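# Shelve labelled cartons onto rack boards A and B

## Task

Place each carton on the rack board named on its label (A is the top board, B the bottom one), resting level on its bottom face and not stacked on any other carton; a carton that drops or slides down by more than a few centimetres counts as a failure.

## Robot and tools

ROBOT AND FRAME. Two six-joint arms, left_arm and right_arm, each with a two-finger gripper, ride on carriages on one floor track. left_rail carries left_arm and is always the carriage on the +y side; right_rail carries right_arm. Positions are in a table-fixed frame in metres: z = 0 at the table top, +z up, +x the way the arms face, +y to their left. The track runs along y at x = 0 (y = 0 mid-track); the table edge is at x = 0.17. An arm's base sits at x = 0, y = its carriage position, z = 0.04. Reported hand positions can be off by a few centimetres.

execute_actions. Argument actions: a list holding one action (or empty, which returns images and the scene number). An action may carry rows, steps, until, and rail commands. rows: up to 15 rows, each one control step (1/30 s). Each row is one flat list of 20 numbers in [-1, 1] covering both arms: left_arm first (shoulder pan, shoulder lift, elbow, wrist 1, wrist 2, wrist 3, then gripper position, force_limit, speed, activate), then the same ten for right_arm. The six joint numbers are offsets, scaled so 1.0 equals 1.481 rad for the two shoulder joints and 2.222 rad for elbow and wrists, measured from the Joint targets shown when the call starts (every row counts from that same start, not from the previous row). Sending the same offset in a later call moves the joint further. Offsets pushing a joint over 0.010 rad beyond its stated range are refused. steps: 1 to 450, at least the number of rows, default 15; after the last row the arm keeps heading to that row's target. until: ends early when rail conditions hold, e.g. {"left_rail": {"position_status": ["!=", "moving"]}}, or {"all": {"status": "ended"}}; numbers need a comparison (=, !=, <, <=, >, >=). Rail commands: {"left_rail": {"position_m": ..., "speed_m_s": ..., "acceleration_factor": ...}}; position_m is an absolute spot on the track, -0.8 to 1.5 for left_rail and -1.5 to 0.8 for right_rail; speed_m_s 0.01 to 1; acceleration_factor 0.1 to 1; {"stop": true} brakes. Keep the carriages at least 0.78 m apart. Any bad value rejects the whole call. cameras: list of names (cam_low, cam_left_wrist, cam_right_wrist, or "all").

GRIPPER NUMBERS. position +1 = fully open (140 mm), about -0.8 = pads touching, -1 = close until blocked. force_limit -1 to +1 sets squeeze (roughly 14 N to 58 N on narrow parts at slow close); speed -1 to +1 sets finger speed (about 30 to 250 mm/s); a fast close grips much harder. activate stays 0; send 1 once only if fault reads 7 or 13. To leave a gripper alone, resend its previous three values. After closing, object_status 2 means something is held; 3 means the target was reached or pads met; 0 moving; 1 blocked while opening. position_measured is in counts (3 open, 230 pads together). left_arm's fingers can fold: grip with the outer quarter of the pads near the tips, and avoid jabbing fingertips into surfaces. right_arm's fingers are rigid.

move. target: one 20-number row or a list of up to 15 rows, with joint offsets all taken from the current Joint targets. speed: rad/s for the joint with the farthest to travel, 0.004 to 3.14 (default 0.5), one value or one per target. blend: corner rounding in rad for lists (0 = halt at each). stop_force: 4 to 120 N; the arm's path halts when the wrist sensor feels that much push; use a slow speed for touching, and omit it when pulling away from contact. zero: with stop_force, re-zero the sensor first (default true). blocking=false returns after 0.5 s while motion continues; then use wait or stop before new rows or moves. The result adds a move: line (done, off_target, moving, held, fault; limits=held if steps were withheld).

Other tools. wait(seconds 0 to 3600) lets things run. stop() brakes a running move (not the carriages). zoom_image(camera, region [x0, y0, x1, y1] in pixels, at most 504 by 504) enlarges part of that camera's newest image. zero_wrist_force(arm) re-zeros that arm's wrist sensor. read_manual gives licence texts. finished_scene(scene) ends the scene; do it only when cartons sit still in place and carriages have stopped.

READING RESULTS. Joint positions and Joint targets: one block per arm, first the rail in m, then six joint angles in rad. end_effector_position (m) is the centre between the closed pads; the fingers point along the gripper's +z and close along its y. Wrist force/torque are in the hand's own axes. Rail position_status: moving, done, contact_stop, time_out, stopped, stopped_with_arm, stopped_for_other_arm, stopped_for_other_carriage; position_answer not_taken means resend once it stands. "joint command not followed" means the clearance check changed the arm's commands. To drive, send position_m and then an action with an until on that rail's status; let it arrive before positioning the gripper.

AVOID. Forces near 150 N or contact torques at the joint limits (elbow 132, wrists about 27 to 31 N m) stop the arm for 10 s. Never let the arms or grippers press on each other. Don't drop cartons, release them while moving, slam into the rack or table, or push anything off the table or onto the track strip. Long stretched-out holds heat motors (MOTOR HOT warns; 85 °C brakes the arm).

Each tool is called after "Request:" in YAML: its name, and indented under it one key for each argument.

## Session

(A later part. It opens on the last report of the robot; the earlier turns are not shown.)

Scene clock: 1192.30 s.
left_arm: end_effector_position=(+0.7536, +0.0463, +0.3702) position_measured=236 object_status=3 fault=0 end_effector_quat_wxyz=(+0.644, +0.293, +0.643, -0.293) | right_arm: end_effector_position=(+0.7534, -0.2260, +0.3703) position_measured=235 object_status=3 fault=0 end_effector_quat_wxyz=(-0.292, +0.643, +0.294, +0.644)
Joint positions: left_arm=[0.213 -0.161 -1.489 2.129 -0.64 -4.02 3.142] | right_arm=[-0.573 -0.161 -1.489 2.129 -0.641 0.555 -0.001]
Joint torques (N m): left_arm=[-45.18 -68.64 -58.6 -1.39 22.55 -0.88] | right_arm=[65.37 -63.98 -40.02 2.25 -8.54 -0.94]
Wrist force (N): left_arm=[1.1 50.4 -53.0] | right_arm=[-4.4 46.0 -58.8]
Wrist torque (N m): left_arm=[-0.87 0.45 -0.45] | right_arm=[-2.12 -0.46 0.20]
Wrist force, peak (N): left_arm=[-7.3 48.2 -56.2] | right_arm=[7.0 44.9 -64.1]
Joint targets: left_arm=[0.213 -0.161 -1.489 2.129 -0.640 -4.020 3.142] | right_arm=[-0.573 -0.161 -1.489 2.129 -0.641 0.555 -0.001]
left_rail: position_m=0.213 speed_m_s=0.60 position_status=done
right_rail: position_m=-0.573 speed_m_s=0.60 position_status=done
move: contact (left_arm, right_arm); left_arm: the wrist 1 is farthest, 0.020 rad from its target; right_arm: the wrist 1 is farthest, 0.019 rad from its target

Request:
move:
  target:
    - [0,0,0,0,-0.018,0,-1,1,1,0,0,0,0,0,0.009,0,-1,1,1,0]
    - [-0.03363,-0.14225,0.0918,0.00301,-0.04441,0,-1,1,1,0,0,0,0,0,0.009,0,-1,1,1,0]
    - [-0.10849,-0.34803,0.18028,0.05169,-0.09631,0,-1,1,1,0,0,0,0,0,0.009,0,-1,1,1,0]
  speed: [0.06,0.15,0.3]
  blend: [0,0.03,0]
  cameras: ["cam_left_wrist","cam_right_wrist"]

Scene clock: 1208.43 s.
left_arm: end_effector_position=(+0.5172, +0.0586, +0.3704) position_measured=236 object_status=3 fault=0 end_effector_quat_wxyz=(+0.651, +0.276, +0.651, -0.275) | right_arm: end_effector_position=(+0.7585, -0.2305, +0.3703) position_measured=235 object_status=3 fault=0 end_effector_quat_wxyz=(-0.286, +0.646, +0.287, +0.647)
Joint positions: left_arm=[0.213 -0.322 -2.004 2.529 -0.525 -4.234 3.142] | right_arm=[-0.573 -0.161 -1.489 2.129 -0.641 0.575 -0.001]
Joint torques (N m): left_arm=[-15.76 -22.39 -33.49 0.43 -2.79 -1.3] | right_arm=[-14.11 -37.69 -39.38 -3.38 2.91 -0.84]
Wrist force (N): left_arm=[0.1 0.7 -0.2] | right_arm=[1.8 0.7 -3.8]
Wrist torque (N m): left_arm=[0.12 0.28 -0.41] | right_arm=[0.01 -0.89 0.11]
Wrist force, peak (N): left_arm=[0.7 50.9 -53.8] | right_arm=[-4.5 46.5 -59.1]
Joint targets: left_arm=[0.213 -0.322 -2.005 2.530 -0.525 -4.234 3.142] | right_arm=[-0.573 -0.161 -1.489 2.129 -0.641 0.575 -0.001]
left_rail: position_m=0.213 speed_m_s=0.60 position_status=done
right_rail: position_m=-0.573 speed_m_s=0.60 position_status=done
move: done
cam_left_wrist: T_world_to_cam=[[0.70517, 0.70903, 0.00307, -0.39841], [-0.24207, 0.23668, 0.94095, -0.24107], [0.66644, -0.66427, 0.33853, -0.24835]] pos_world=[0.3881, 0.17457, 0.31213]
cam_right_wrist: T_world_to_cam=[[0.73223, -0.68076, -0.01992, -0.69793], [-0.22454, -0.21369, -0.95074, 0.47487], [0.64298, 0.70064, -0.30933, -0.03554]] pos_world=[0.64053, -0.34875, 0.42659]

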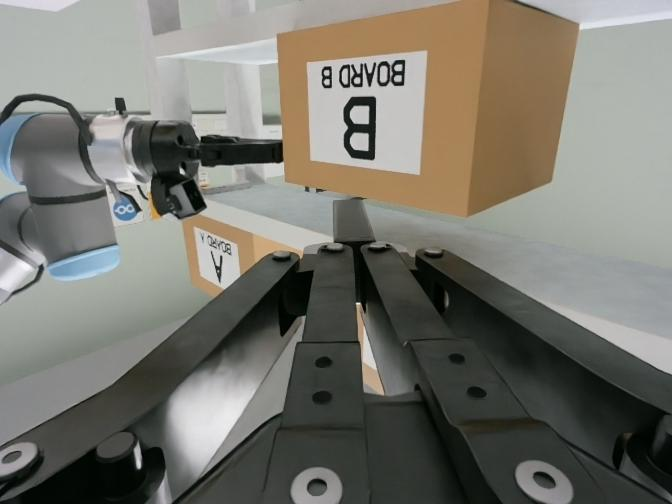

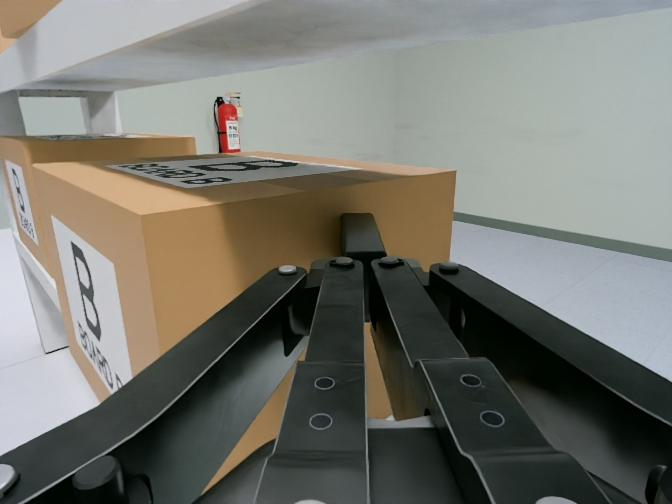

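Request:
execute_actions:
  actions:
    - {"left_rail":{"position_m":0.6,"speed_m_s":0.5},"steps":100,"until":{"left_rail":{"position_status":["!=","moving"]}}}

Request:
execute_actions:
  actions:
    - {"right_rail":{"position_m":-0.393,"speed_m_s":0.05},"steps":200,"until":{"right_rail":{"position_status":["!=","moving"]}}}
  cameras: ["cam_right_wrist","cam_left_wrist"]

Scene clock: 1216.43 s.
left_arm: end_effector_position=(+0.5171, +0.4456, +0.3704) position_measured=236 object_status=3 fault=0 end_effector_quat_wxyz=(+0.651, +0.276, +0.651, -0.275) | right_arm: end_effector_position=(+0.7585, -0.2305, +0.3703) position_measured=235 object_status=3 fault=0 end_effector_quat_wxyz=(-0.286, +0.646, +0.287, +0.647)
Joint positions: left_arm=[0.6 -0.322 -2.005 2.53 -0.525 -4.234 3.142] | right_arm=[-0.573 -0.161 -1.489 2.129 -0.641 0.575 -0.001]
Joint torques (N m): left_arm=[-6.56 -19.86 -39.19 0.09 -0.96 -1.1] | right_arm=[-16 -37.22 -39.12 -3.14 2.69 -0.85]
Wrist force (N): left_arm=[-0.3 0.8 -0.1] | right_arm=[2.1 0.7 -3.4]
Wrist torque (N m): left_arm=[0.15 0.36 -0.41] | right_arm=[0.02 -0.96 0.11]
Wrist force, peak (N): left_arm=[0.0 1.8 -1.1] | right_arm=[2.0 1.0 -3.9]
Joint targets: left_arm=[0.600 -0.322 -2.005 2.530 -0.525 -4.234 3.142] | right_arm=[-0.573 -0.161 -1.489 2.129 -0.641 0.575 -0.001]
Tool commands: left_gripper/position=-1.0 left_gripper/force_limit=+1.0 left_gripper/speed=+1.0 left_gripper/activate=+0.0 right_gripper/position=-1.0 right_gripper/force_limit=+1.0 right_gripper/speed=+1.0 right_gripper/activate=+0.0
left_rail: position_m=0.600 speed_m_s=0.50 position_status=done
right_rail: position_m=-0.573 speed_m_s=0.60 position_status=done

Scene clock: 1220.37 s.
left_arm: end_effector_position=(+0.5171, +0.4456, +0.3704) position_measured=236 object_status=3 fault=0 end_effector_quat_wxyz=(+0.651, +0.276, +0.651, -0.275) | right_arm: end_effector_position=(+0.7585, -0.0505, +0.3703) position_measured=235 object_status=3 fault=0 end_effector_quat_wxyz=(-0.286, +0.646, +0.287, +0.647)
Joint positions: left_arm=[0.6 -0.322 -2.005 2.53 -0.525 -4.234 3.142] | right_arm=[-0.393 -0.161 -1.489 2.129 -0.641 0.575 -0.001]
Joint torques (N m): left_arm=[11.44 -1.6 -55.55 -1.89 1.89 -1.38] | right_arm=[8.68 -37.95 -39.34 -3.36 -3.98 -0.77]
Wrist force (N): left_arm=[-0.3 0.6 -0.1] | right_arm=[3.2 4.6 -7.9]
Wrist torque (N m): left_arm=[0.11 0.35 -0.41] | right_arm=[-0.01 -0.87 0.13]
Wrist force, peak (N): left_arm=[0.0 1.0 -0.1] | right_arm=[2.1 2.5 -9.4]
Joint targets: left_arm=[0.600 -0.322 -2.005 2.530 -0.525 -4.234 3.142] | right_arm=[-0.393 -0.161 -1.489 2.129 -0.641 0.575 -0.001]
Tool commands: left_gripper/position=-1.0 left_gripper/force_limit=+1.0 left_gripper/speed=+1.0 left_gripper/activate=+0.0 right_gripper/position=-1.0 right_gripper/force_limit=+1.0 right_gripper/speed=+1.0 right_gripper/activate=+0.0
left_rail: position_m=0.600 speed_m_s=0.50 position_status=done
right_rail: position_m=-0.393 speed_m_s=0.05 position_status=done
cam_left_wrist: T_world_to_cam=[[0.70517, 0.70903, 0.00307, -0.67273], [-0.24207, 0.23668, 0.94095, -0.33269], [0.66644, -0.66427, 0.33853, 0.00879]] pos_world=[0.388, 0.56157, 0.31213]
cam_right_wrist: T_world_to_cam=[[0.73223, -0.68076, -0.01992, -0.57539], [-0.22454, -0.21369, -0.95074, 0.51334], [0.64298, 0.70064, -0.30933, -0.16165]] pos_world=[0.64053, -0.16875, 0.42659]
Images, in order (width x height): cam_left_wrist 672x504, cam_right_wrist 672x504.

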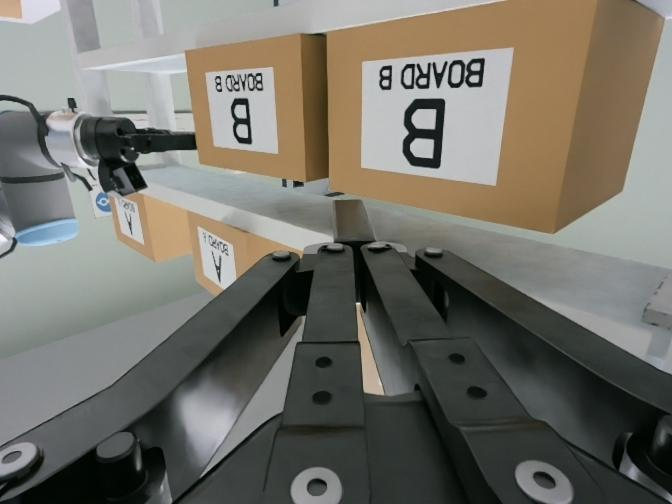

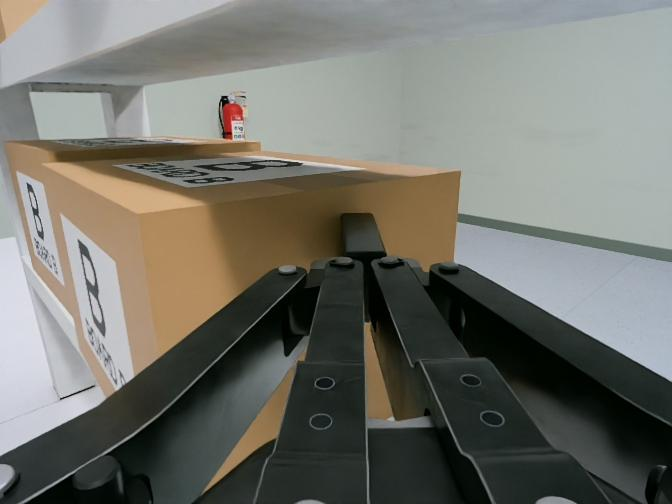

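Request:
execute_actions:
  actions:
    - {"right_rail":{"position_m":-0.43,"speed_m_s":0.1},"steps":60,"until":{"right_rail":{"position_status":["!=","moving"]}}}

Request:
move:
  target:
    - [0.21742,0.0138,0.05812,-0.06732,-0.2153,0,-1,1,1,0,-0.03363,-0.14225,0.0918,0.00301,-0.02241,0,-1,1,1,0]
    - [0.21742,0.0138,0.05812,-0.06732,-0.2153,0,-1,1,1,0,-0.10849,-0.34803,0.18028,0.05169,-0.07231,0,-1,1,1,0]
    - [0.21742,0.0138,0.05812,-0.06732,-0.2153,0,-1,1,1,0,0.10905,-0.42741,-0.0243,0.62466,0.44825,0.0005,1,1,1,0]
  speed: [0.3,0.4,0.8]
  blend: [0.03,0.1,0]

Request:
execute_actions:
  actions:
    - {"right_rail":{"position_m":-0.72,"speed_m_s":0.5},"steps":150,"until":{"right_rail":{"position_status":["!=","moving"]}}}
  cameras: ["cam_right_wrist"]

Request:
execute_actions:
  actions:
    - {"right_rail":{"position_m":-0.9,"speed_m_s":0.5},"left_rail":{"position_m":-0.084,"speed_m_s":0.5},"steps":200,"until":{"all":{"status":"ended"}}}
  cameras: ["cam_right_wrist","cam_left_wrist"]

Scene clock: 1239.03 s.
left_arm: end_effector_position=(+0.5171, +0.4456, +0.3704) position_measured=236 object_status=3 fault=0 end_effector_quat_wxyz=(+0.651, +0.276, +0.651, -0.275) | right_arm: end_effector_position=(+0.7585, -0.0875, +0.3703) position_measured=235 object_status=3 fault=0 end_effector_quat_wxyz=(-0.286, +0.646, +0.287, +0.647)
Joint positions: left_arm=[0.6 -0.322 -2.005 2.53 -0.525 -4.234 3.142] | right_arm=[-0.43 -0.161 -1.489 2.129 -0.641 0.575 -0.001]
Joint torques (N m): left_arm=[10.73 14.84 -56.63 -3.74 2.05 -0.83] | right_arm=[-9.6 -36.92 -38.83 -3.01 1.16 -0.9]
Wrist force (N): left_arm=[-0.3 0.7 -0.2] | right_arm=[1.8 1.1 -3.2]
Wrist torque (N m): left_arm=[0.12 0.34 -0.41] | right_arm=[0.08 -0.89 0.11]
Wrist force, peak (N): left_arm=[-0.4 0.9 -0.4] | right_arm=[4.1 4.5 -7.8]
Joint targets: left_arm=[0.600 -0.322 -2.005 2.530 -0.525 -4.234 3.142] | right_arm=[-0.430 -0.161 -1.489 2.129 -0.641 0.575 -0.001]
Tool commands: left_gripper/position=-1.0 left_gripper/force_limit=+1.0 left_gripper/speed=+1.0 left_gripper/activate=+0.0 right_gripper/position=-1.0 right_gripper/force_limit=+1.0 right_gripper/speed=+1.0 right_gripper/activate=+0.0
left_rail: position_m=0.600 speed_m_s=0.50 position_status=done
right_rail: position_m=-0.430 speed_m_s=0.10 position_status=done

Scene clock: 1244.57 s.
left_arm: end_effector_position=(+0.5409, +0.7740, +0.3051) position_measured=236 object_status=3 fault=0 end_effector_quat_wxyz=(+0.707, +0.000, +0.707, +0.000) | right_arm: end_effector_position=(+0.4333, -0.2558, +0.4583) position_measured=3 object_status=0 fault=0 end_effector_quat_wxyz=(+0.000, +0.907, +0.000, +0.422)
Joint positions: left_arm=[0.6 0 -1.984 2.659 -0.675 -4.712 3.142] | right_arm=[-0.43 0 -2.122 2.075 0.747 1.571 0]
Joint torques (N m): left_arm=[14.21 16.12 -31.67 -6.34 -2.62 -0.99] | right_arm=[11.66 -8.73 -48.99 4.06 3.77 1.68]
Wrist force (N): left_arm=[0.2 0.9 0.2] | right_arm=[2.1 0.2 -4.1]
Wrist torque (N m): left_arm=[0.15 0.22 -0.39] | right_arm=[-0.05 -0.68 0.08]
Wrist force, peak (N): left_arm=[0.4 1.8 -0.7] | right_arm=[2.2 0.4 -6.2]
Joint targets: left_arm=[0.600 0.000 -1.984 2.659 -0.675 -4.712 3.142] | right_arm=[-0.430 0.000 -2.122 2.075 0.747 1.571 0.000]
left_rail: position_m=0.600 speed_m_s=0.50 position_status=done
right_rail: position_m=-0.430 speed_m_s=0.10 position_status=done
move: done

Scene clock: 1246.17 s.
left_arm: end_effector_position=(+0.5409, +0.7740, +0.3051) position_measured=236 object_status=3 fault=0 end_effector_quat_wxyz=(+0.707, +0.000, +0.707, +0.000) | right_arm: end_effector_position=(+0.4333, -0.5458, +0.4583) position_measured=3 object_status=3 fault=0 end_effector_quat_wxyz=(+0.000, +0.907, +0.000, +0.422)
Joint positions: left_arm=[0.6 0 -1.984 2.659 -0.675 -4.712 3.142] | right_arm=[-0.72 0 -2.122 2.075 0.747 1.571 0]
Joint torques (N m): left_arm=[15.71 18.3 -31.2 -6.11 -2.39 -1.07] | right_arm=[8.44 -8.9 -45.84 2.59 1.37 1.67]
Wrist force (N): left_arm=[0.1 1.0 0.2] | right_arm=[2.0 0.2 -3.9]
Wrist torque (N m): left_arm=[0.17 0.25 -0.39] | right_arm=[-0.05 -0.68 0.08]
Wrist force, peak (N): left_arm=[0.0 1.3 0.0] | right_arm=[2.2 1.8 -4.1]
Joint targets: left_arm=[0.600 0.000 -1.984 2.659 -0.675 -4.712 3.142] | right_arm=[-0.720 0.000 -2.122 2.075 0.747 1.571 0.000]
Tool commands: left_gripper/position=-1.0 left_gripper/force_limit=+1.0 left_gripper/speed=+1.0 left_gripper/activate=+0.0 right_gripper/position=+1.0 right_gripper/force_limit=+1.0 right_gripper/speed=+1.0 right_gripper/activate=+0.0
left_rail: position_m=0.600 speed_m_s=0.50 position_status=done
right_rail: position_m=-0.720 speed_m_s=0.50 position_status=done
cam_right_wrist: T_world_to_cam=[[-0.02394, -0.99968, -0.00864, -0.52429], [-0.84904, 0.02489, -0.52774, 0.62511], [0.52778, -0.0053, -0.84937, 0.33382]] pos_world=[0.34201, -0.53791, 0.6089]

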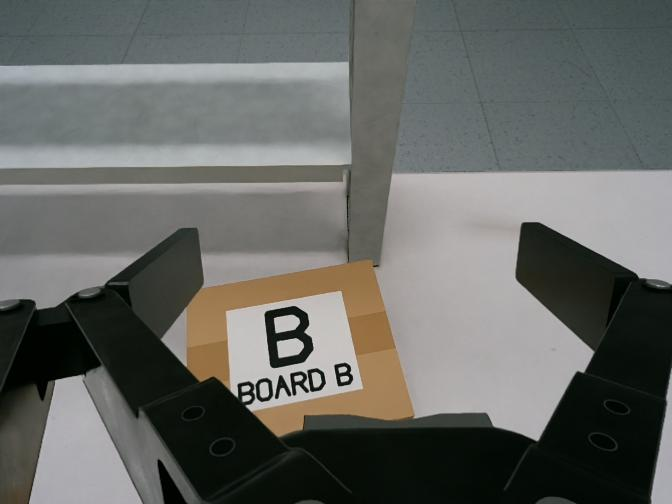

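Scene clock: 1248.57 s.
left_arm: end_effector_position=(+0.5409, +0.0900, +0.3051) position_measured=236 object_status=3 fault=0 end_effector_quat_wxyz=(+0.707, +0.000, +0.707, +0.000) | right_arm: end_effector_position=(+0.4333, -0.7258, +0.4583) position_measured=3 object_status=3 fault=0 end_effector_quat_wxyz=(+0.000, +0.907, +0.000, +0.422)
Joint positions: left_arm=[-0.084 0 -1.984 2.659 -0.675 -4.712 3.142] | right_arm=[-0.9 0 -2.122 2.075 0.747 1.571 0]
Joint torques (N m): left_arm=[9.93 14.14 -36.68 -4.88 1.87 -1.03] | right_arm=[5.18 -6.11 -42.35 0.67 -2.23 1.76]
Wrist force (N): left_arm=[0.0 0.9 0.4] | right_arm=[1.9 0.4 -4.1]
Wrist torque (N m): left_arm=[0.16 0.29 -0.40] | right_arm=[0.00 -0.65 0.08]
Wrist force, peak (N): left_arm=[-0.1 3.0 0.3] | right_arm=[2.1 1.8 -4.1]
Joint targets: left_arm=[-0.084 0.000 -1.984 2.659 -0.675 -4.712 3.142] | right_arm=[-0.900 0.000 -2.122 2.075 0.747 1.571 0.000]
Tool commands: left_gripper/position=-1.0 left_gripper/force_limit=+1.0 left_gripper/speed=+1.0 left_gripper/activate=+0.0 right_gripper/position=+1.0 right_gripper/force_limit=+1.0 right_gripper/speed=+1.0 right_gripper/activate=+0.0
left_rail: position_m=-0.084 speed_m_s=0.50 position_status=done
right_rail: position_m=-0.900 speed_m_s=0.50 position_status=done
cam_left_wrist: T_world_to_cam=[[-0.01777, 0.99984, 0.00291, -0.0723], [-0.33841, -0.00875, 0.94096, -0.10701], [0.94083, 0.01574, 0.33852, -0.4308]] pos_world=[0.36781, 0.07814, 0.24673]
cam_right_wrist: T_world_to_cam=[[-0.02394, -0.99968, -0.00864, -0.70423], [-0.84904, 0.02489, -0.52774, 0.62959], [0.52778, -0.0053, -0.84937, 0.33287]] pos_world=[0.34201, -0.71791, 0.6089]
Images, in order (width x height): cam_left_wrist 672x504, cam_right_wrist 672x504.

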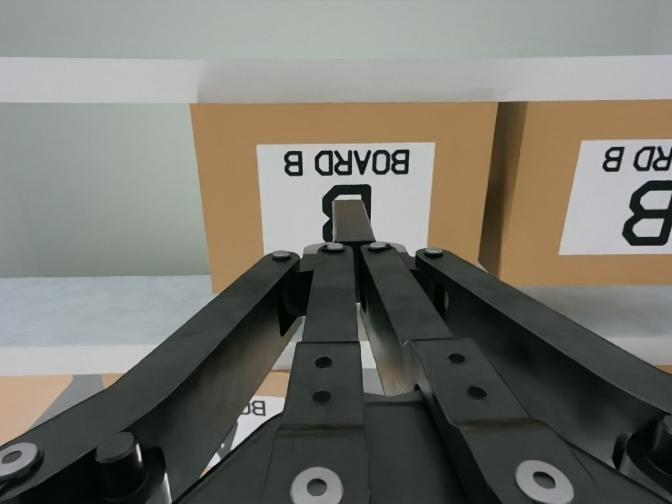

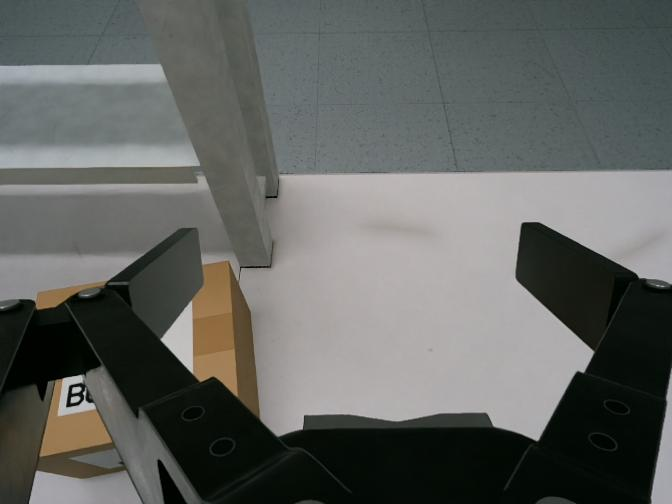

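Request:
move:
  target:
    - [0,0.19627,-0.08104,-0.04978,0,0,-1,0,0,0,0,0,0,0,0,0,-1,0,0,0]
  speed: 0.08
  stop_force: 35

Scene clock: 1303.70 s.
left_arm: end_effector_position=(+0.6699, +0.0900, +0.3049) position_measured=236 object_status=3 fault=0 end_effector_quat_wxyz=(+0.707, +0.000, +0.707, +0.000) | right_arm: end_effector_position=(+0.4333, -0.7258, +0.4583) position_measured=233 object_status=3 fault=0 end_effector_quat_wxyz=(+0.000, +0.907, +0.000, +0.422)
Joint positions: left_arm=[-0.084 0 -1.693 2.479 -0.786 -4.712 3.142] | right_arm=[-0.9 0 -2.122 2.075 0.747 1.571 0]
Joint torques (N m): left_arm=[-1.95 -2.98 -49.21 -5.67 2.09 -1.3] | right_arm=[-10.25 0.16 -33.73 -1.08 -2.41 1.31]
Wrist force (N): left_arm=[-3.7 1.1 -4.9] | right_arm=[1.6 0.5 -4.0]
Wrist torque (N m): left_arm=[0.27 0.17 -0.42] | right_arm=[0.02 -0.62 0.08]
Wrist force, peak (N): left_arm=[-3.9 0.9 -5.2] | right_arm=[2.0 0.4 -4.3]
Joint targets: left_arm=[-0.084 0.000 -1.693 2.479 -0.786 -4.712 3.142] | right_arm=[-0.900 0.000 -2.122 2.075 0.747 1.571 0.000]
left_rail: position_m=-0.084 speed_m_s=0.50 position_status=done
right_rail: position_m=-0.900 speed_m_s=0.50 position_status=done
move: done

Request:
move:
  target:
    - [0,-0.19627,0.08104,0.04978,0,0,-1,0,0,0,0,0.0214,0.0525,-0.2243,-0.1621,0,-1,0,0,0]
    - [0,-0.24635,-0.07684,0.24103,0.32403,0,-1,0,0,0,0,0.04273,0.10501,-0.44852,-0.32412,0,-1,0,0,0]
  speed: 0.5
  blend: [0.08,0]

Request:
execute_actions:
  actions:
    - {"right_rail":{"position_m":-1.0577},"steps":150,"until":{"right_rail":{"position_status":["!=","moving"]}}}

Request:
execute_actions:
  actions:
    - {"left_rail":{"position_m":-0.2727},"steps":150,"until":{"left_rail":{"position_status":["!=","moving"]}}}
  cameras: ["all"]

Scene clock: 1364.80 s.
left_arm: end_effector_position=(+0.5229, -0.1345, +0.5010) position_measured=236 object_status=3 fault=0 end_effector_quat_wxyz=(+0.662, +0.249, +0.662, -0.249) | right_arm: end_effector_position=(+0.5224, -0.5012, +0.5008) position_measured=233 object_status=3 fault=0 end_effector_quat_wxyz=(-0.249, +0.662, +0.249, +0.662)
Joint positions: left_arm=[-0.084 0 -2.058 2.308 -0.25 -3.992 3.142] | right_arm=[-0.9 0 -2.059 2.309 -0.25 0.851 0]
Joint torques (N m): left_arm=[-7.84 -26.08 -61.08 0.28 2.91 -0.67] | right_arm=[0.61 9.88 -33.58 -6.35 -2.73 1.71]
Wrist force (N): left_arm=[0.0 0.7 -0.2] | right_arm=[1.7 0.4 -3.8]
Wrist torque (N m): left_arm=[0.12 0.28 -0.39] | right_arm=[-0.07 -0.85 0.08]
Wrist force, peak (N): left_arm=[-3.9 0.9 -5.4] | right_arm=[-1.4 0.6 -6.8]
Joint targets: left_arm=[-0.084 0.000 -2.058 2.308 -0.250 -3.992 3.142] | right_arm=[-0.900 0.000 -2.059 2.309 -0.250 0.851 0.000]
left_rail: position_m=-0.084 speed_m_s=0.50 position_status=done
right_rail: position_m=-0.900 speed_m_s=0.50 position_status=done
move: done

Scene clock: 1366.03 s.
left_arm: end_effector_position=(+0.5229, -0.1345, +0.5011) position_measured=236 object_status=3 fault=0 end_effector_quat_wxyz=(+0.662, +0.250, +0.662, -0.249) | right_arm: end_effector_position=(+0.5224, -0.6589, +0.5008) position_measured=233 object_status=3 fault=0 end_effector_quat_wxyz=(-0.249, +0.662, +0.249, +0.662)
Joint positions: left_arm=[-0.084 0 -2.058 2.308 -0.25 -3.992 3.142] | right_arm=[-1.058 0 -2.059 2.309 -0.25 0.851 0]
Joint torques (N m): left_arm=[-11.31 -23.39 -62.2 0.75 2.34 -1.04] | right_arm=[4.97 7.5 -35.52 -5.36 -2.14 1.48]
Wrist force (N): left_arm=[0.0 0.6 0.1] | right_arm=[1.5 0.4 -3.7]
Wrist torque (N m): left_arm=[0.11 0.29 -0.40] | right_arm=[-0.06 -0.81 0.07]
Wrist force, peak (N): left_arm=[-0.4 0.9 0.1] | right_arm=[1.5 1.6 -4.9]
Joint targets: left_arm=[-0.084 0.000 -2.058 2.308 -0.250 -3.992 3.142] | right_arm=[-1.058 0.000 -2.059 2.309 -0.250 0.851 0.000]
Tool commands: left_gripper/position=-1.0 left_gripper/force_limit=+0.0 left_gripper/speed=+0.0 left_gripper/activate=+0.0 right_gripper/position=-1.0 right_gripper/force_limit=+0.0 right_gripper/speed=+0.0 right_gripper/activate=+0.0
left_rail: position_m=-0.084 speed_m_s=0.50 position_status=done
right_rail: position_m=-1.058 speed_m_s=0.50 position_status=done

Scene clock: 1367.37 s.
left_arm: end_effector_position=(+0.5229, -0.3232, +0.5011) position_measured=236 object_status=3 fault=0 end_effector_quat_wxyz=(+0.662, +0.250, +0.662, -0.249) | right_arm: end_effector_position=(+0.5224, -0.6589, +0.5008) position_measured=233 object_status=3 fault=0 end_effector_quat_wxyz=(-0.249, +0.662, +0.249, +0.662)
Joint positions: left_arm=[-0.273 0 -2.058 2.308 -0.25 -3.992 3.142] | right_arm=[-1.058 0 -2.059 2.309 -0.25 0.851 0]
Joint torques (N m): left_arm=[-12.4 -27.03 -57.47 0.48 0.55 -1.58] | right_arm=[8.08 6.77 -38.16 -4.3 -1.2 1.47]
Wrist force (N): left_arm=[-0.2 0.9 0.3] | right_arm=[1.7 0.4 -3.8]
Wrist torque (N m): left_arm=[0.15 0.32 -0.40] | right_arm=[-0.06 -0.84 0.08]
Wrist force, peak (N): left_arm=[0.0 2.0 -1.2] | right_arm=[1.7 0.4 -4.2]
Joint targets: left_arm=[-0.273 0.000 -2.058 2.308 -0.250 -3.992 3.142] | right_arm=[-1.058 0.000 -2.059 2.309 -0.250 0.851 0.000]
Tool commands: left_gripper/position=-1.0 left_gripper/force_limit=+0.0 left_gripper/speed=+0.0 left_gripper/activate=+0.0 right_gripper/position=-1.0 right_gripper/force_limit=+0.0 right_gripper/speed=+0.0 right_gripper/activate=+0.0
left_rail: position_m=-0.273 speed_m_s=0.50 position_status=done
right_rail: position_m=-1.058 speed_m_s=0.50 position_status=done
cam_left_wrist: T_world_to_cam=[[0.64592, 0.7634, 0.00321, -0.08355], [-0.26038, 0.21635, 0.94095, -0.2692], [0.71763, -0.60861, 0.33852, -0.55878]] pos_world=[0.38486, -0.21806, 0.44273]
cam_right_wrist: T_world_to_cam=[[0.64975, -0.75983, -0.02184, -0.82215], [-0.24897, -0.18558, -0.95056, 0.48562], [0.71822, 0.62307, -0.30976, 0.3665]] pos_world=[0.39188, -0.76293, 0.55719]

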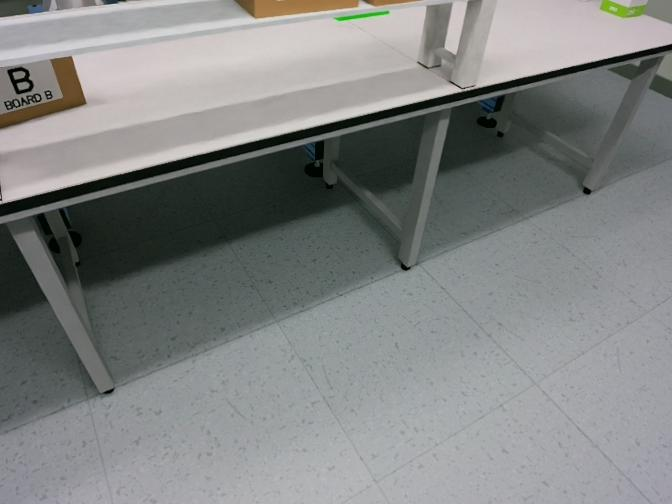

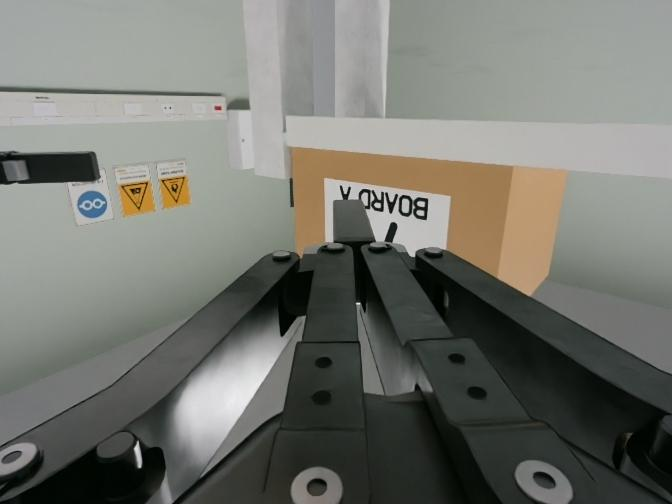

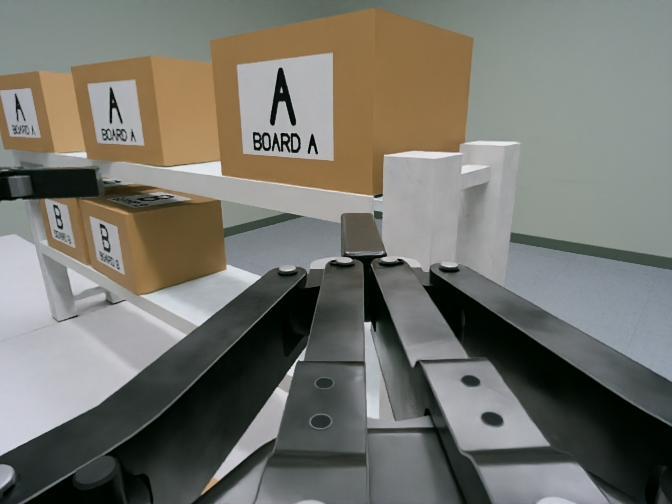

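Request:
move:
  target:
    - [0,0.16634,0.12008,-0.23094,0,0,-1,0,0,0,0,0.16634,0.12008,-0.23094,0,0,-1,0,0,0]
    - [0,0.51509,0.1719,-0.51522,0,0,-1,0,0,0,0,0.51509,0.1719,-0.51522,0,0,-1,0,0,0]
  speed: 0.35
  blend: [0.05,0]
  stop_force: 25
  cameras: ["cam_low","cam_right_wrist"]

Scene clock: 1377.73 s.
left_arm: end_effector_position=(+0.5229, -0.3232, +0.1278) position_measured=236 object_status=3 fault=0 end_effector_quat_wxyz=(+0.662, +0.250, +0.662, -0.249) | right_arm: end_effector_position=(+0.5224, -0.6589, +0.1279) position_measured=233 object_status=3 fault=0 end_effector_quat_wxyz=(-0.249, +0.662, +0.249, +0.662)
Joint positions: left_arm=[-0.273 0 -1.295 2.69 -1.395 -3.992 3.142] | right_arm=[-1.058 0 -1.296 2.691 -1.395 0.851 0]
Joint torques (N m): left_arm=[-13.42 -17.16 0.48 -5.62 -2.05 -1.03] | right_arm=[9.53 -22.95 -0.88 -6.42 3.04 1.35]
Wrist force (N): left_arm=[-0.1 0.6 0.1] | right_arm=[1.8 1.0 -4.0]
Wrist torque (N m): left_arm=[0.10 0.29 -0.38] | right_arm=[0.05 -0.84 0.05]
Wrist force, peak (N): left_arm=[-1.3 0.4 -0.3] | right_arm=[2.7 0.5 -4.4]
Joint targets: left_arm=[-0.273 0.000 -1.295 2.690 -1.395 -3.992 3.142] | right_arm=[-1.058 0.000 -1.296 2.691 -1.395 0.851 0.000]
left_rail: position_m=-0.273 speed_m_s=0.50 position_status=done
right_rail: position_m=-1.058 speed_m_s=0.50 position_status=done
move: done
cam_right_wrist: T_world_to_cam=[[0.64976, -0.75982, -0.02199, -0.8302], [-0.24914, -0.18555, -0.95052, 0.13121], [0.71815, 0.62309, -0.30987, 0.25113]] pos_world=[0.39177, -0.76293, 0.18428]

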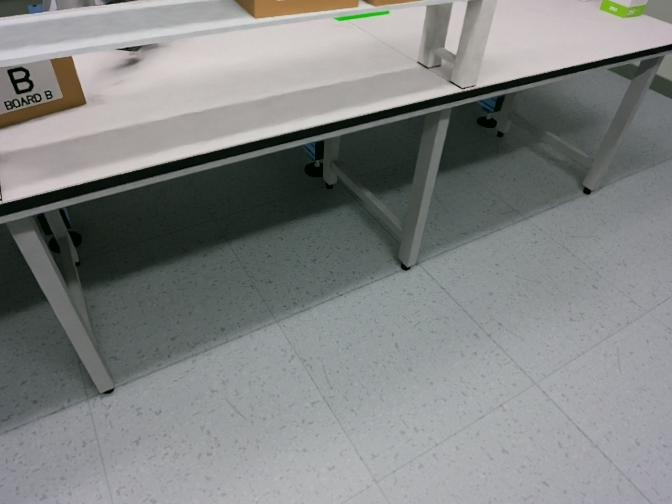

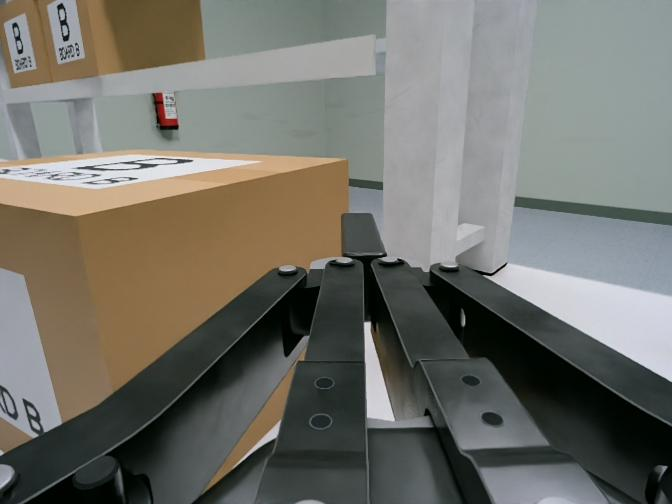

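Request:
move:
  target: [0,0,0,0,0.075,0,-1,0,0,0,0,0,0,0,-0.075,0,-1,0,0,0]
  speed: 0.05
  stop_force: 15

Request:
move:
  target: [0,0,0,0,0.0042,0,-1,0,0,0,0,0,0,0,-0.0042,0,-1,0,0,0]
  speed: 0.04
  cameras: ["cam_right_wrist","cam_left_wrist"]

Scene clock: 1393.07 s.
left_arm: end_effector_position=(+0.4987, -0.3481, +0.1278) position_measured=236 object_status=3 fault=0 end_effector_quat_wxyz=(+0.648, +0.283, +0.648, -0.282) | right_arm: end_effector_position=(+0.4980, -0.6339, +0.1279) position_measured=233 object_status=3 fault=0 end_effector_quat_wxyz=(-0.283, +0.648, +0.283, +0.648)
Joint positions: left_arm=[-0.273 0 -1.295 2.69 -1.395 -3.89 3.142] | right_arm=[-1.058 0 -1.296 2.691 -1.395 0.748 0]
Joint torques (N m): left_arm=[-11.64 -16.68 -6.51 -3.44 0.4 -1.24] | right_arm=[7.85 -22.33 -3.28 -5.55 -0.41 1.51]
Wrist force (N): left_arm=[0.4 11.9 -15.6] | right_arm=[1.3 16.1 -24.1]
Wrist torque (N m): left_arm=[-0.12 0.40 -0.37] | right_arm=[-0.38 -0.72 0.06]
Wrist force, peak (N): left_arm=[0.5 21.0 -17.7] | right_arm=[0.2 21.5 -20.4]
Joint targets: left_arm=[-0.273 0.000 -1.295 2.690 -1.395 -3.890 3.142] | right_arm=[-1.058 0.000 -1.296 2.691 -1.395 0.748 0.000]
left_rail: position_m=-0.273 speed_m_s=0.50 position_status=done
right_rail: position_m=-1.058 speed_m_s=0.50 position_status=done
move: contact (left_arm, right_arm); left_arm: the wrist 2 is farthest, 0.065 rad from its target; right_arm: the wrist 2 is farthest, 0.064 rad from its target

Scene clock: 1393.67 s.
left_arm: end_effector_position=(+0.4965, -0.3501, +0.1278) position_measured=236 object_status=3 fault=0 end_effector_quat_wxyz=(+0.647, +0.286, +0.647, -0.285) | right_arm: end_effector_position=(+0.4958, -0.6318, +0.1279) position_measured=233 object_status=3 fault=0 end_effector_quat_wxyz=(-0.286, +0.647, +0.286, +0.647)
Joint positions: left_arm=[-0.273 0 -1.295 2.69 -1.395 -3.881 3.142] | right_arm=[-1.058 0 -1.296 2.691 -1.395 0.739 0]
Joint torques (N m): left_arm=[-30.38 -19.16 -9.06 -3.6 30.26 -0.72] | right_arm=[26.79 -22.56 -4.71 -5.29 -28.65 1.81]
Wrist force (N): left_arm=[-0.1 57.9 -54.2] | right_arm=[2.9 55.1 -56.5]
Wrist torque (N m): left_arm=[-1.16 0.36 -0.37] | right_arm=[-1.25 -0.76 0.07]
Wrist force, peak (N): left_arm=[-0.1 57.9 -54.2] | right_arm=[2.9 55.1 -56.5]
Joint targets: left_arm=[-0.273 0.000 -1.295 2.690 -1.395 -3.881 3.142] | right_arm=[-1.058 0.000 -1.296 2.691 -1.395 0.739 0.000]
left_rail: position_m=-0.273 speed_m_s=0.50 position_status=done
right_rail: position_m=-1.058 speed_m_s=0.50 position_status=done
move: done
cam_left_wrist: T_world_to_cam=[[0.72628, 0.6874, 0.00305, -0.11132], [-0.23466, 0.24375, 0.94102, 0.07776], [0.64611, -0.68416, 0.33833, -0.42079]] pos_world=[0.37097, -0.23031, 0.06953]
cam_right_wrist: T_world_to_cam=[[0.7302, -0.68289, -0.0219, -0.78371], [-0.22691, -0.21215, -0.95053, 0.1018], [0.64446, 0.69904, -0.30986, 0.33785]] pos_world=[0.37763, -0.74976, 0.18428]
Images, in order (width x height): cam_left_wrist 672x504, cam_right_wrist 672x504.

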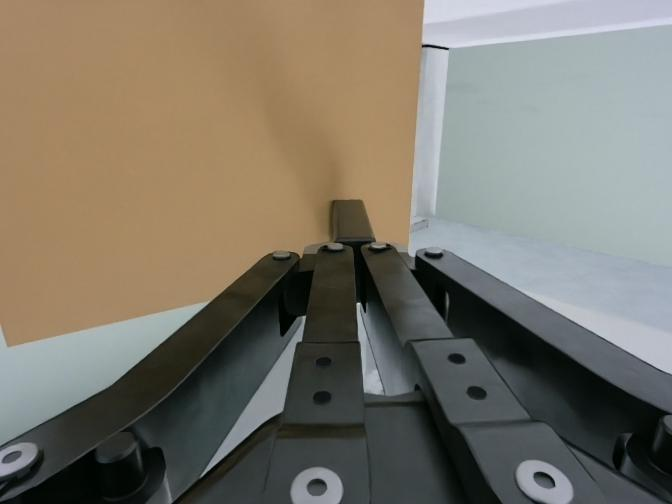

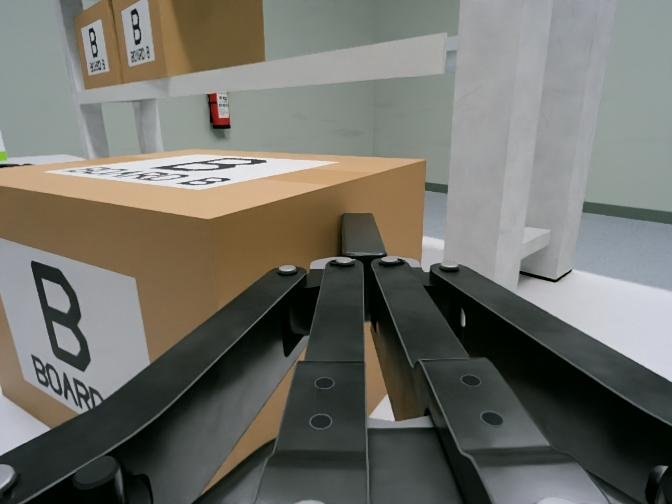

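Request:
move:
  target: [0,-0.08027,-0.00419,0.05769,0.0004,0,-1,0,0,0,0,-0.08027,-0.00419,0.05769,-0.0004,0,-1,0,0,0]
  speed: 0.1
  cameras: ["cam_right_wrist","cam_left_wrist"]

Scene clock: 1424.57 s.
left_arm: end_effector_position=(+0.4962, -0.3504, +0.1608) position_measured=236 object_status=3 fault=0 end_effector_quat_wxyz=(+0.647, +0.286, +0.647, -0.286) | right_arm: end_effector_position=(+0.4955, -0.6315, +0.1608) position_measured=233 object_status=3 fault=0 end_effector_quat_wxyz=(-0.286, +0.647, +0.286, +0.647)
Joint positions: left_arm=[-0.273 0 -1.414 2.681 -1.267 -3.88 3.142] | right_arm=[-1.058 0 -1.415 2.681 -1.267 0.738 0]
Joint torques (N m): left_arm=[-54.24 -56.84 -31.43 -0.18 32.81 -1.07] | right_arm=[51 -50.3 -24.71 0.31 -32.22 1.62]
Wrist force (N): left_arm=[6.5 62.4 -64.6] | right_arm=[-6.6 62.4 -67.9]
Wrist torque (N m): left_arm=[-1.20 0.56 -0.26] | right_arm=[-1.43 -0.97 -0.05]
Wrist force, peak (N): left_arm=[6.5 62.4 -64.6] | right_arm=[-7.6 62.2 -68.0]
Joint targets: left_arm=[-0.273 0.000 -1.414 2.681 -1.267 -3.880 3.142] | right_arm=[-1.058 0.000 -1.415 2.681 -1.267 0.738 0.000]
left_rail: position_m=-0.273 speed_m_s=0.50 position_status=done
right_rail: position_m=-1.058 speed_m_s=0.50 position_status=done
move: done
cam_left_wrist: T_world_to_cam=[[0.72713, 0.68649, 0.00314, -0.11168], [-0.23442, 0.244, 0.94102, 0.04668], [0.64523, -0.68498, 0.33835, -0.43182]] pos_world=[0.37077, -0.23051, 0.10253]
cam_right_wrist: T_world_to_cam=[[0.73107, -0.68195, -0.02186, -0.7824], [-0.22661, -0.21246, -0.95053, 0.13279], [0.64357, 0.69986, -0.30986, 0.34908]] pos_world=[0.37743, -0.74965, 0.21728]
Images, in order (width x height): cam_left_wrist 672x504, cam_right_wrist 672x504.

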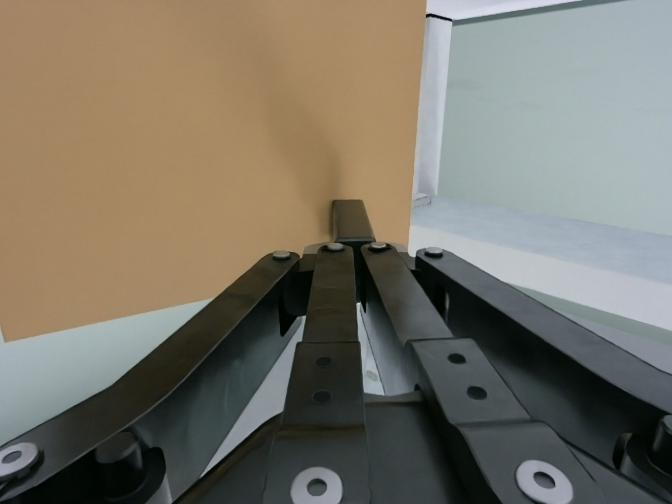

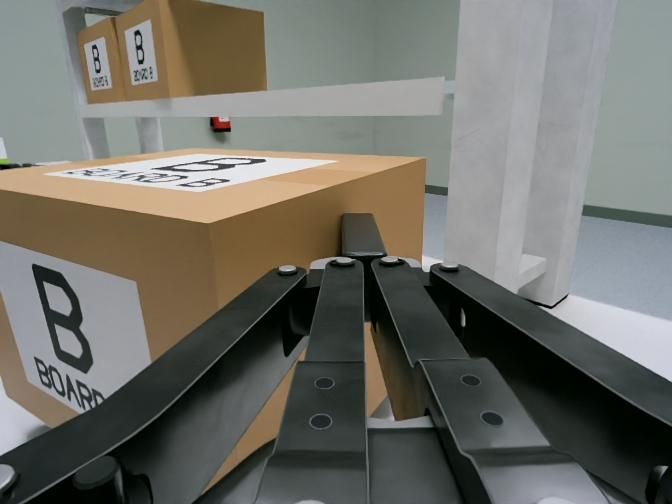

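Request:
move:
  target:
    - [0,-0.20595,-0.02984,0.16711,0.0002,0,-1,0,0,0,0,-0.20595,-0.02984,0.16711,-0.0002,0,-1,0,0,0]
    - [0,-0.36958,-0.09639,0.34272,0.0002,0,-1,0,0,0,0,-0.36958,-0.09639,0.34272,-0.0002,0,-1,0,0,0]
    - [0.39266,-0.14845,-0.20211,0.30105,0.26191,0,-1,0,0,0,0.39266,-0.14845,-0.20211,0.30105,0.26151,0,-1,0,0,0]
  speed: [0.17,0.17,0.14]
  blend: [0.05,0.05,0]
  cameras: ["cam_right_wrist","cam_left_wrist"]

Scene clock: 1471.13 s.
left_arm: end_effector_position=(+0.4961, -0.1409, +0.3908) position_measured=236 object_status=3 fault=0 end_effector_quat_wxyz=(+0.647, +0.286, +0.647, -0.286) | right_arm: end_effector_position=(+0.4954, -0.4220, +0.3909) position_measured=233 object_status=3 fault=0 end_effector_quat_wxyz=(-0.286, +0.646, +0.286, +0.647)
Joint positions: left_arm=[-0.273 0.581 -1.634 2.232 -0.598 -3.298 3.142] | right_arm=[-1.058 0.582 -1.635 2.232 -0.598 1.319 0]
Joint torques (N m): left_arm=[-24.17 -26.83 -37.95 0.52 26.33 -1.37] | right_arm=[44.6 -22.66 -65.91 -16.9 -7.55 1.57]
Wrist force (N): left_arm=[7.7 49.5 -51.1] | right_arm=[-7.0 49.3 -54.8]
Wrist torque (N m): left_arm=[-0.93 0.66 -0.19] | right_arm=[-1.09 -0.84 0.09]
Wrist force, peak (N): left_arm=[6.6 66.9 -69.3] | right_arm=[-6.7 66.8 -72.8]
Joint targets: left_arm=[-0.273 0.582 -1.634 2.232 -0.598 -3.298 3.142] | right_arm=[-1.058 0.582 -1.635 2.232 -0.598 1.319 0.000]
left_rail: position_m=-0.273 speed_m_s=0.50 position_status=done
right_rail: position_m=-1.058 speed_m_s=0.50 position_status=done
move: done
cam_left_wrist: T_world_to_cam=[[0.72738, 0.68623, 0.00319, -0.25647], [-0.23429, 0.24397, 0.94106, -0.22108], [0.645, -0.68525, 0.33823, -0.36592]] pos_world=[0.37077, -0.02081, 0.33263]
cam_right_wrist: T_world_to_cam=[[0.73145, -0.68154, -0.02196, -0.63438], [-0.2265, -0.21245, -0.95056, 0.3959], [0.64318, 0.70026, -0.30976, 0.27405]] pos_world=[0.37743, -0.54015, 0.44728]
Images, in order (width x height): cam_left_wrist 672x504, cam_right_wrist 672x504.

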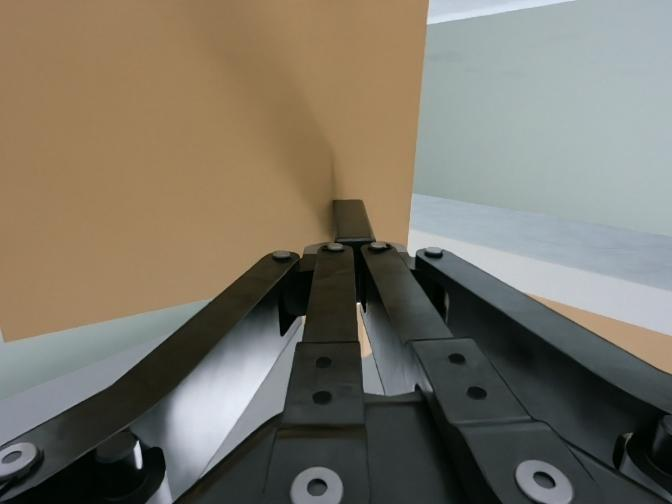

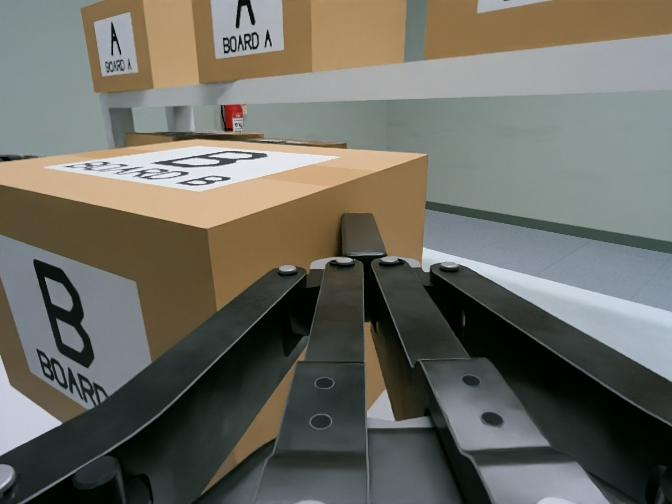

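Request:
move:
  target: [-0.13519,0.17312,-0.12491,0.00953,-0.0895,0,-1,0,0,0,-0.13519,0.17312,-0.12491,0.00953,-0.0907,0,-1,0,0,0]
  speed: 0.12
  stop_force: 25
  cameras: ["cam_right_wrist","cam_left_wrist"]

Scene clock: 1485.20 s.
left_arm: end_effector_position=(+0.7180, -0.1412, +0.3907) position_measured=236 object_status=3 fault=0 end_effector_quat_wxyz=(+0.647, +0.287, +0.646, -0.286) | right_arm: end_effector_position=(+0.7173, -0.4216, +0.3908) position_measured=233 object_status=3 fault=0 end_effector_quat_wxyz=(-0.287, +0.646, +0.287, +0.647)
Joint positions: left_arm=[-0.273 0.381 -1.378 1.954 -0.577 -3.497 3.142] | right_arm=[-1.058 0.381 -1.378 1.955 -0.577 1.117 0]
Joint torques (N m): left_arm=[-71 -53.05 -45.45 4.83 10.13 -1.1] | right_arm=[40.23 -49.82 -62.52 -3.51 -27.6 1.69]
Wrist force (N): left_arm=[7.4 52.5 -54.8] | right_arm=[-7.3 52.2 -57.7]
Wrist torque (N m): left_arm=[-0.99 0.77 -0.19] | right_arm=[-1.21 -0.95 0.10]
Wrist force, peak (N): left_arm=[6.8 52.8 -55.0] | right_arm=[-7.5 52.2 -57.9]
Joint targets: left_arm=[-0.273 0.381 -1.378 1.954 -0.577 -3.497 3.142] | right_arm=[-1.058 0.381 -1.378 1.955 -0.577 1.117 0.000]
left_rail: position_m=-0.273 speed_m_s=0.50 position_status=done
right_rail: position_m=-1.058 speed_m_s=0.50 position_status=done
move: done
cam_left_wrist: T_world_to_cam=[[0.72833, 0.68522, 0.0031, -0.41844], [-0.23394, 0.24441, 0.94103, -0.169], [0.64405, -0.68611, 0.33831, -0.50872]] pos_world=[0.59287, -0.02101, 0.33243]
cam_right_wrist: T_world_to_cam=[[0.7323, -0.68063, -0.022, -0.7967], [-0.22632, -0.21278, -0.95053, 0.44585], [0.64227, 0.70105, -0.30986, 0.13204]] pos_world=[0.59952, -0.53995, 0.44718]
Images, in order (width x height): cam_left_wrist 672x504, cam_right_wrist 672x504.

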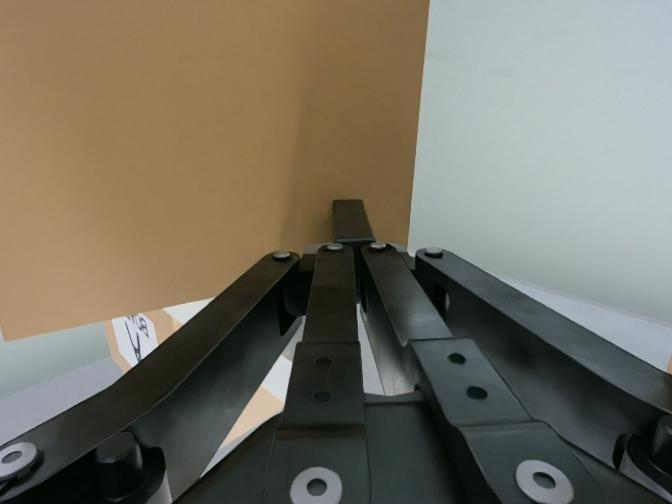

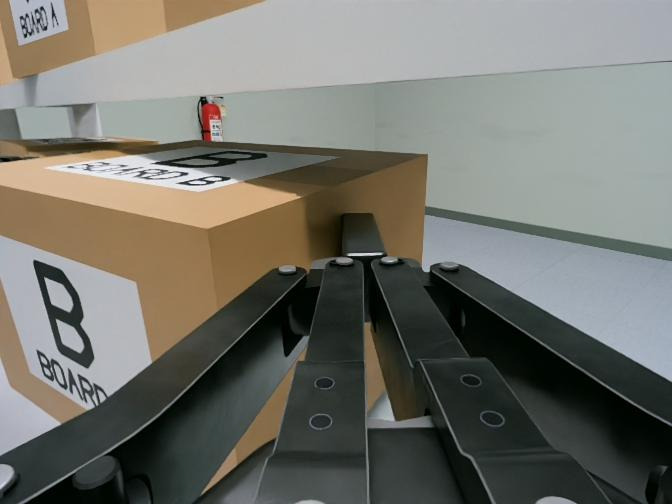

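Request:
move:
  target: [0,0.01894,0.01076,-0.02338,0,0,-1,0,0,0,0,0.01894,0.01076,-0.02338,0,0,-1,0,0,0]
  speed: 0.02
  stop_force: 9
  cameras: ["cam_right_wrist","cam_left_wrist"]

Scene clock: 1500.80 s.
left_arm: end_effector_position=(+0.7182, -0.1412, +0.3680) position_measured=236 object_status=3 fault=0 end_effector_quat_wxyz=(+0.647, +0.287, +0.646, -0.286) | right_arm: end_effector_position=(+0.7175, -0.4215, +0.3742) position_measured=233 object_status=3 fault=0 end_effector_quat_wxyz=(-0.287, +0.646, +0.287, +0.647)
Joint positions: left_arm=[-0.273 0.381 -1.355 1.973 -0.619 -3.497 3.142] | right_arm=[-1.058 0.381 -1.362 1.969 -0.608 1.117 0]
Joint torques (N m): left_arm=[-66.09 -89.14 -38.24 4.88 11.7 -1.34] | right_arm=[47.38 -73.15 -58.54 -2.93 -25.68 1.43]
Wrist force (N): left_arm=[0.3 53.4 -53.9] | right_arm=[-2.4 53.2 -59.0]
Wrist torque (N m): left_arm=[-1.04 0.40 -0.46] | right_arm=[-1.18 -1.11 0.10]
Wrist force, peak (N): left_arm=[5.5 55.3 -57.1] | right_arm=[-2.3 53.1 -59.2]
Joint targets: left_arm=[-0.273 0.381 -1.355 1.973 -0.619 -3.497 3.142] | right_arm=[-1.058 0.381 -1.362 1.969 -0.608 1.117 0.000]
left_rail: position_m=-0.273 speed_m_s=0.50 position_status=done
right_rail: position_m=-1.058 speed_m_s=0.50 position_status=done
move: contact (left_arm, right_arm); right_arm: the wrist 1 is farthest, 0.021 rad from its target
cam_left_wrist: T_world_to_cam=[[0.72833, 0.68522, 0.0031, -0.41844], [-0.23394, 0.24441, 0.94103, -0.14761], [0.64405, -0.68611, 0.33831, -0.50111]] pos_world=[0.59297, -0.02101, 0.30973]
cam_right_wrist: T_world_to_cam=[[0.73238, -0.68054, -0.02188, -0.7972], [-0.22601, -0.21267, -0.95063, 0.42997], [0.64229, 0.70117, -0.30956, 0.12659]] pos_world=[0.59972, -0.53985, 0.43049]
Images, in order (width x height): cam_left_wrist 672x504, cam_right_wrist 672x504.

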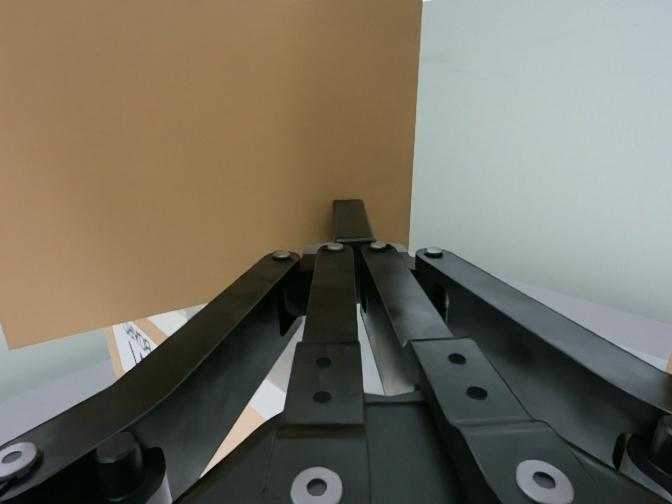

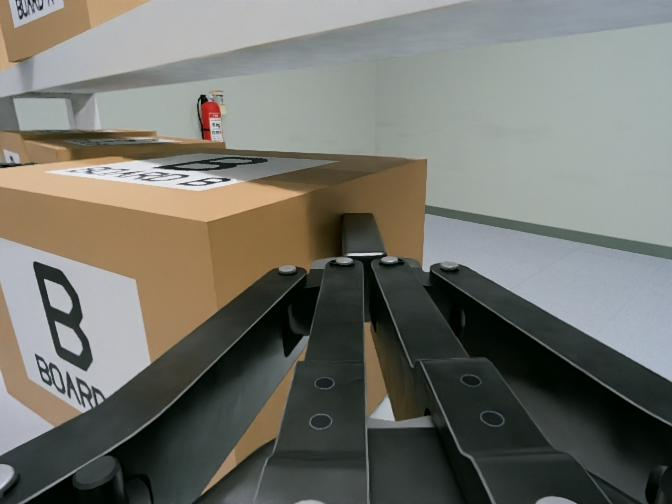

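Request:
move:
  target: [0,0,0,0,0,0,-1,0,0,0,0,0.0030,0.0017,-0.0037,0,0,-1,0,0,0]
  speed: 0.015
  stop_force: 10
  cameras: ["cam_right_wrist"]

Scene clock: 1507.60 s.
left_arm: end_effector_position=(+0.7182, -0.1412, +0.3680) position_measured=236 object_status=3 fault=0 end_effector_quat_wxyz=(+0.647, +0.287, +0.646, -0.286) | right_arm: end_effector_position=(+0.7176, -0.4215, +0.3734) position_measured=233 object_status=3 fault=0 end_effector_quat_wxyz=(-0.287, +0.646, +0.287, +0.647)
Joint positions: left_arm=[-0.273 0.381 -1.355 1.973 -0.619 -3.497 3.142] | right_arm=[-1.058 0.381 -1.361 1.97 -0.61 1.117 0]
Joint torques (N m): left_arm=[-67.37 -87.53 -38.72 1.17 11.62 -1.02] | right_arm=[59.32 -65.98 -53.12 -1.08 -25.73 1.56]
Wrist force (N): left_arm=[2.5 54.9 -56.7] | right_arm=[6.4 53.9 -57.0]
Wrist torque (N m): left_arm=[-1.09 0.43 -0.45] | right_arm=[-1.30 -0.99 0.17]
Wrist force, peak (N): left_arm=[2.4 55.4 -56.6] | right_arm=[10.1 55.9 -58.8]
Joint targets: left_arm=[-0.273 0.381 -1.355 1.973 -0.619 -3.497 3.142] | right_arm=[-1.058 0.381 -1.361 1.970 -0.610 1.117 0.000]
left_rail: position_m=-0.273 speed_m_s=0.50 position_status=done
right_rail: position_m=-1.058 speed_m_s=0.50 position_status=done
move: contact (right_arm)
cam_right_wrist: T_world_to_cam=[[0.73233, -0.68061, -0.02168, -0.7973], [-0.22568, -0.21254, -0.95073, 0.42912], [0.64247, 0.70114, -0.30925, 0.12609]] pos_world=[0.59972, -0.53985, 0.42969]

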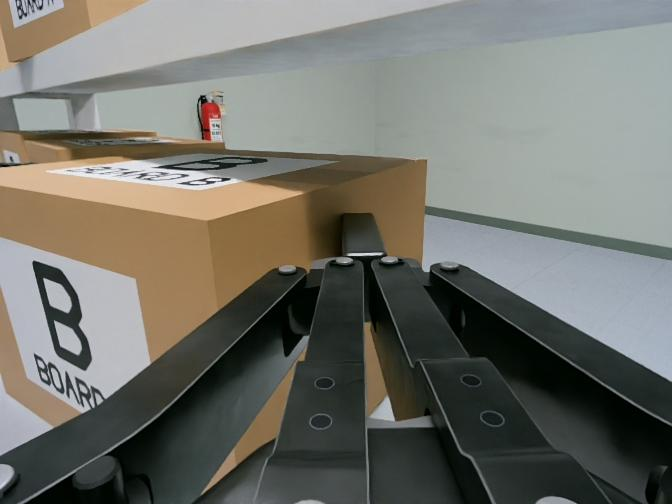

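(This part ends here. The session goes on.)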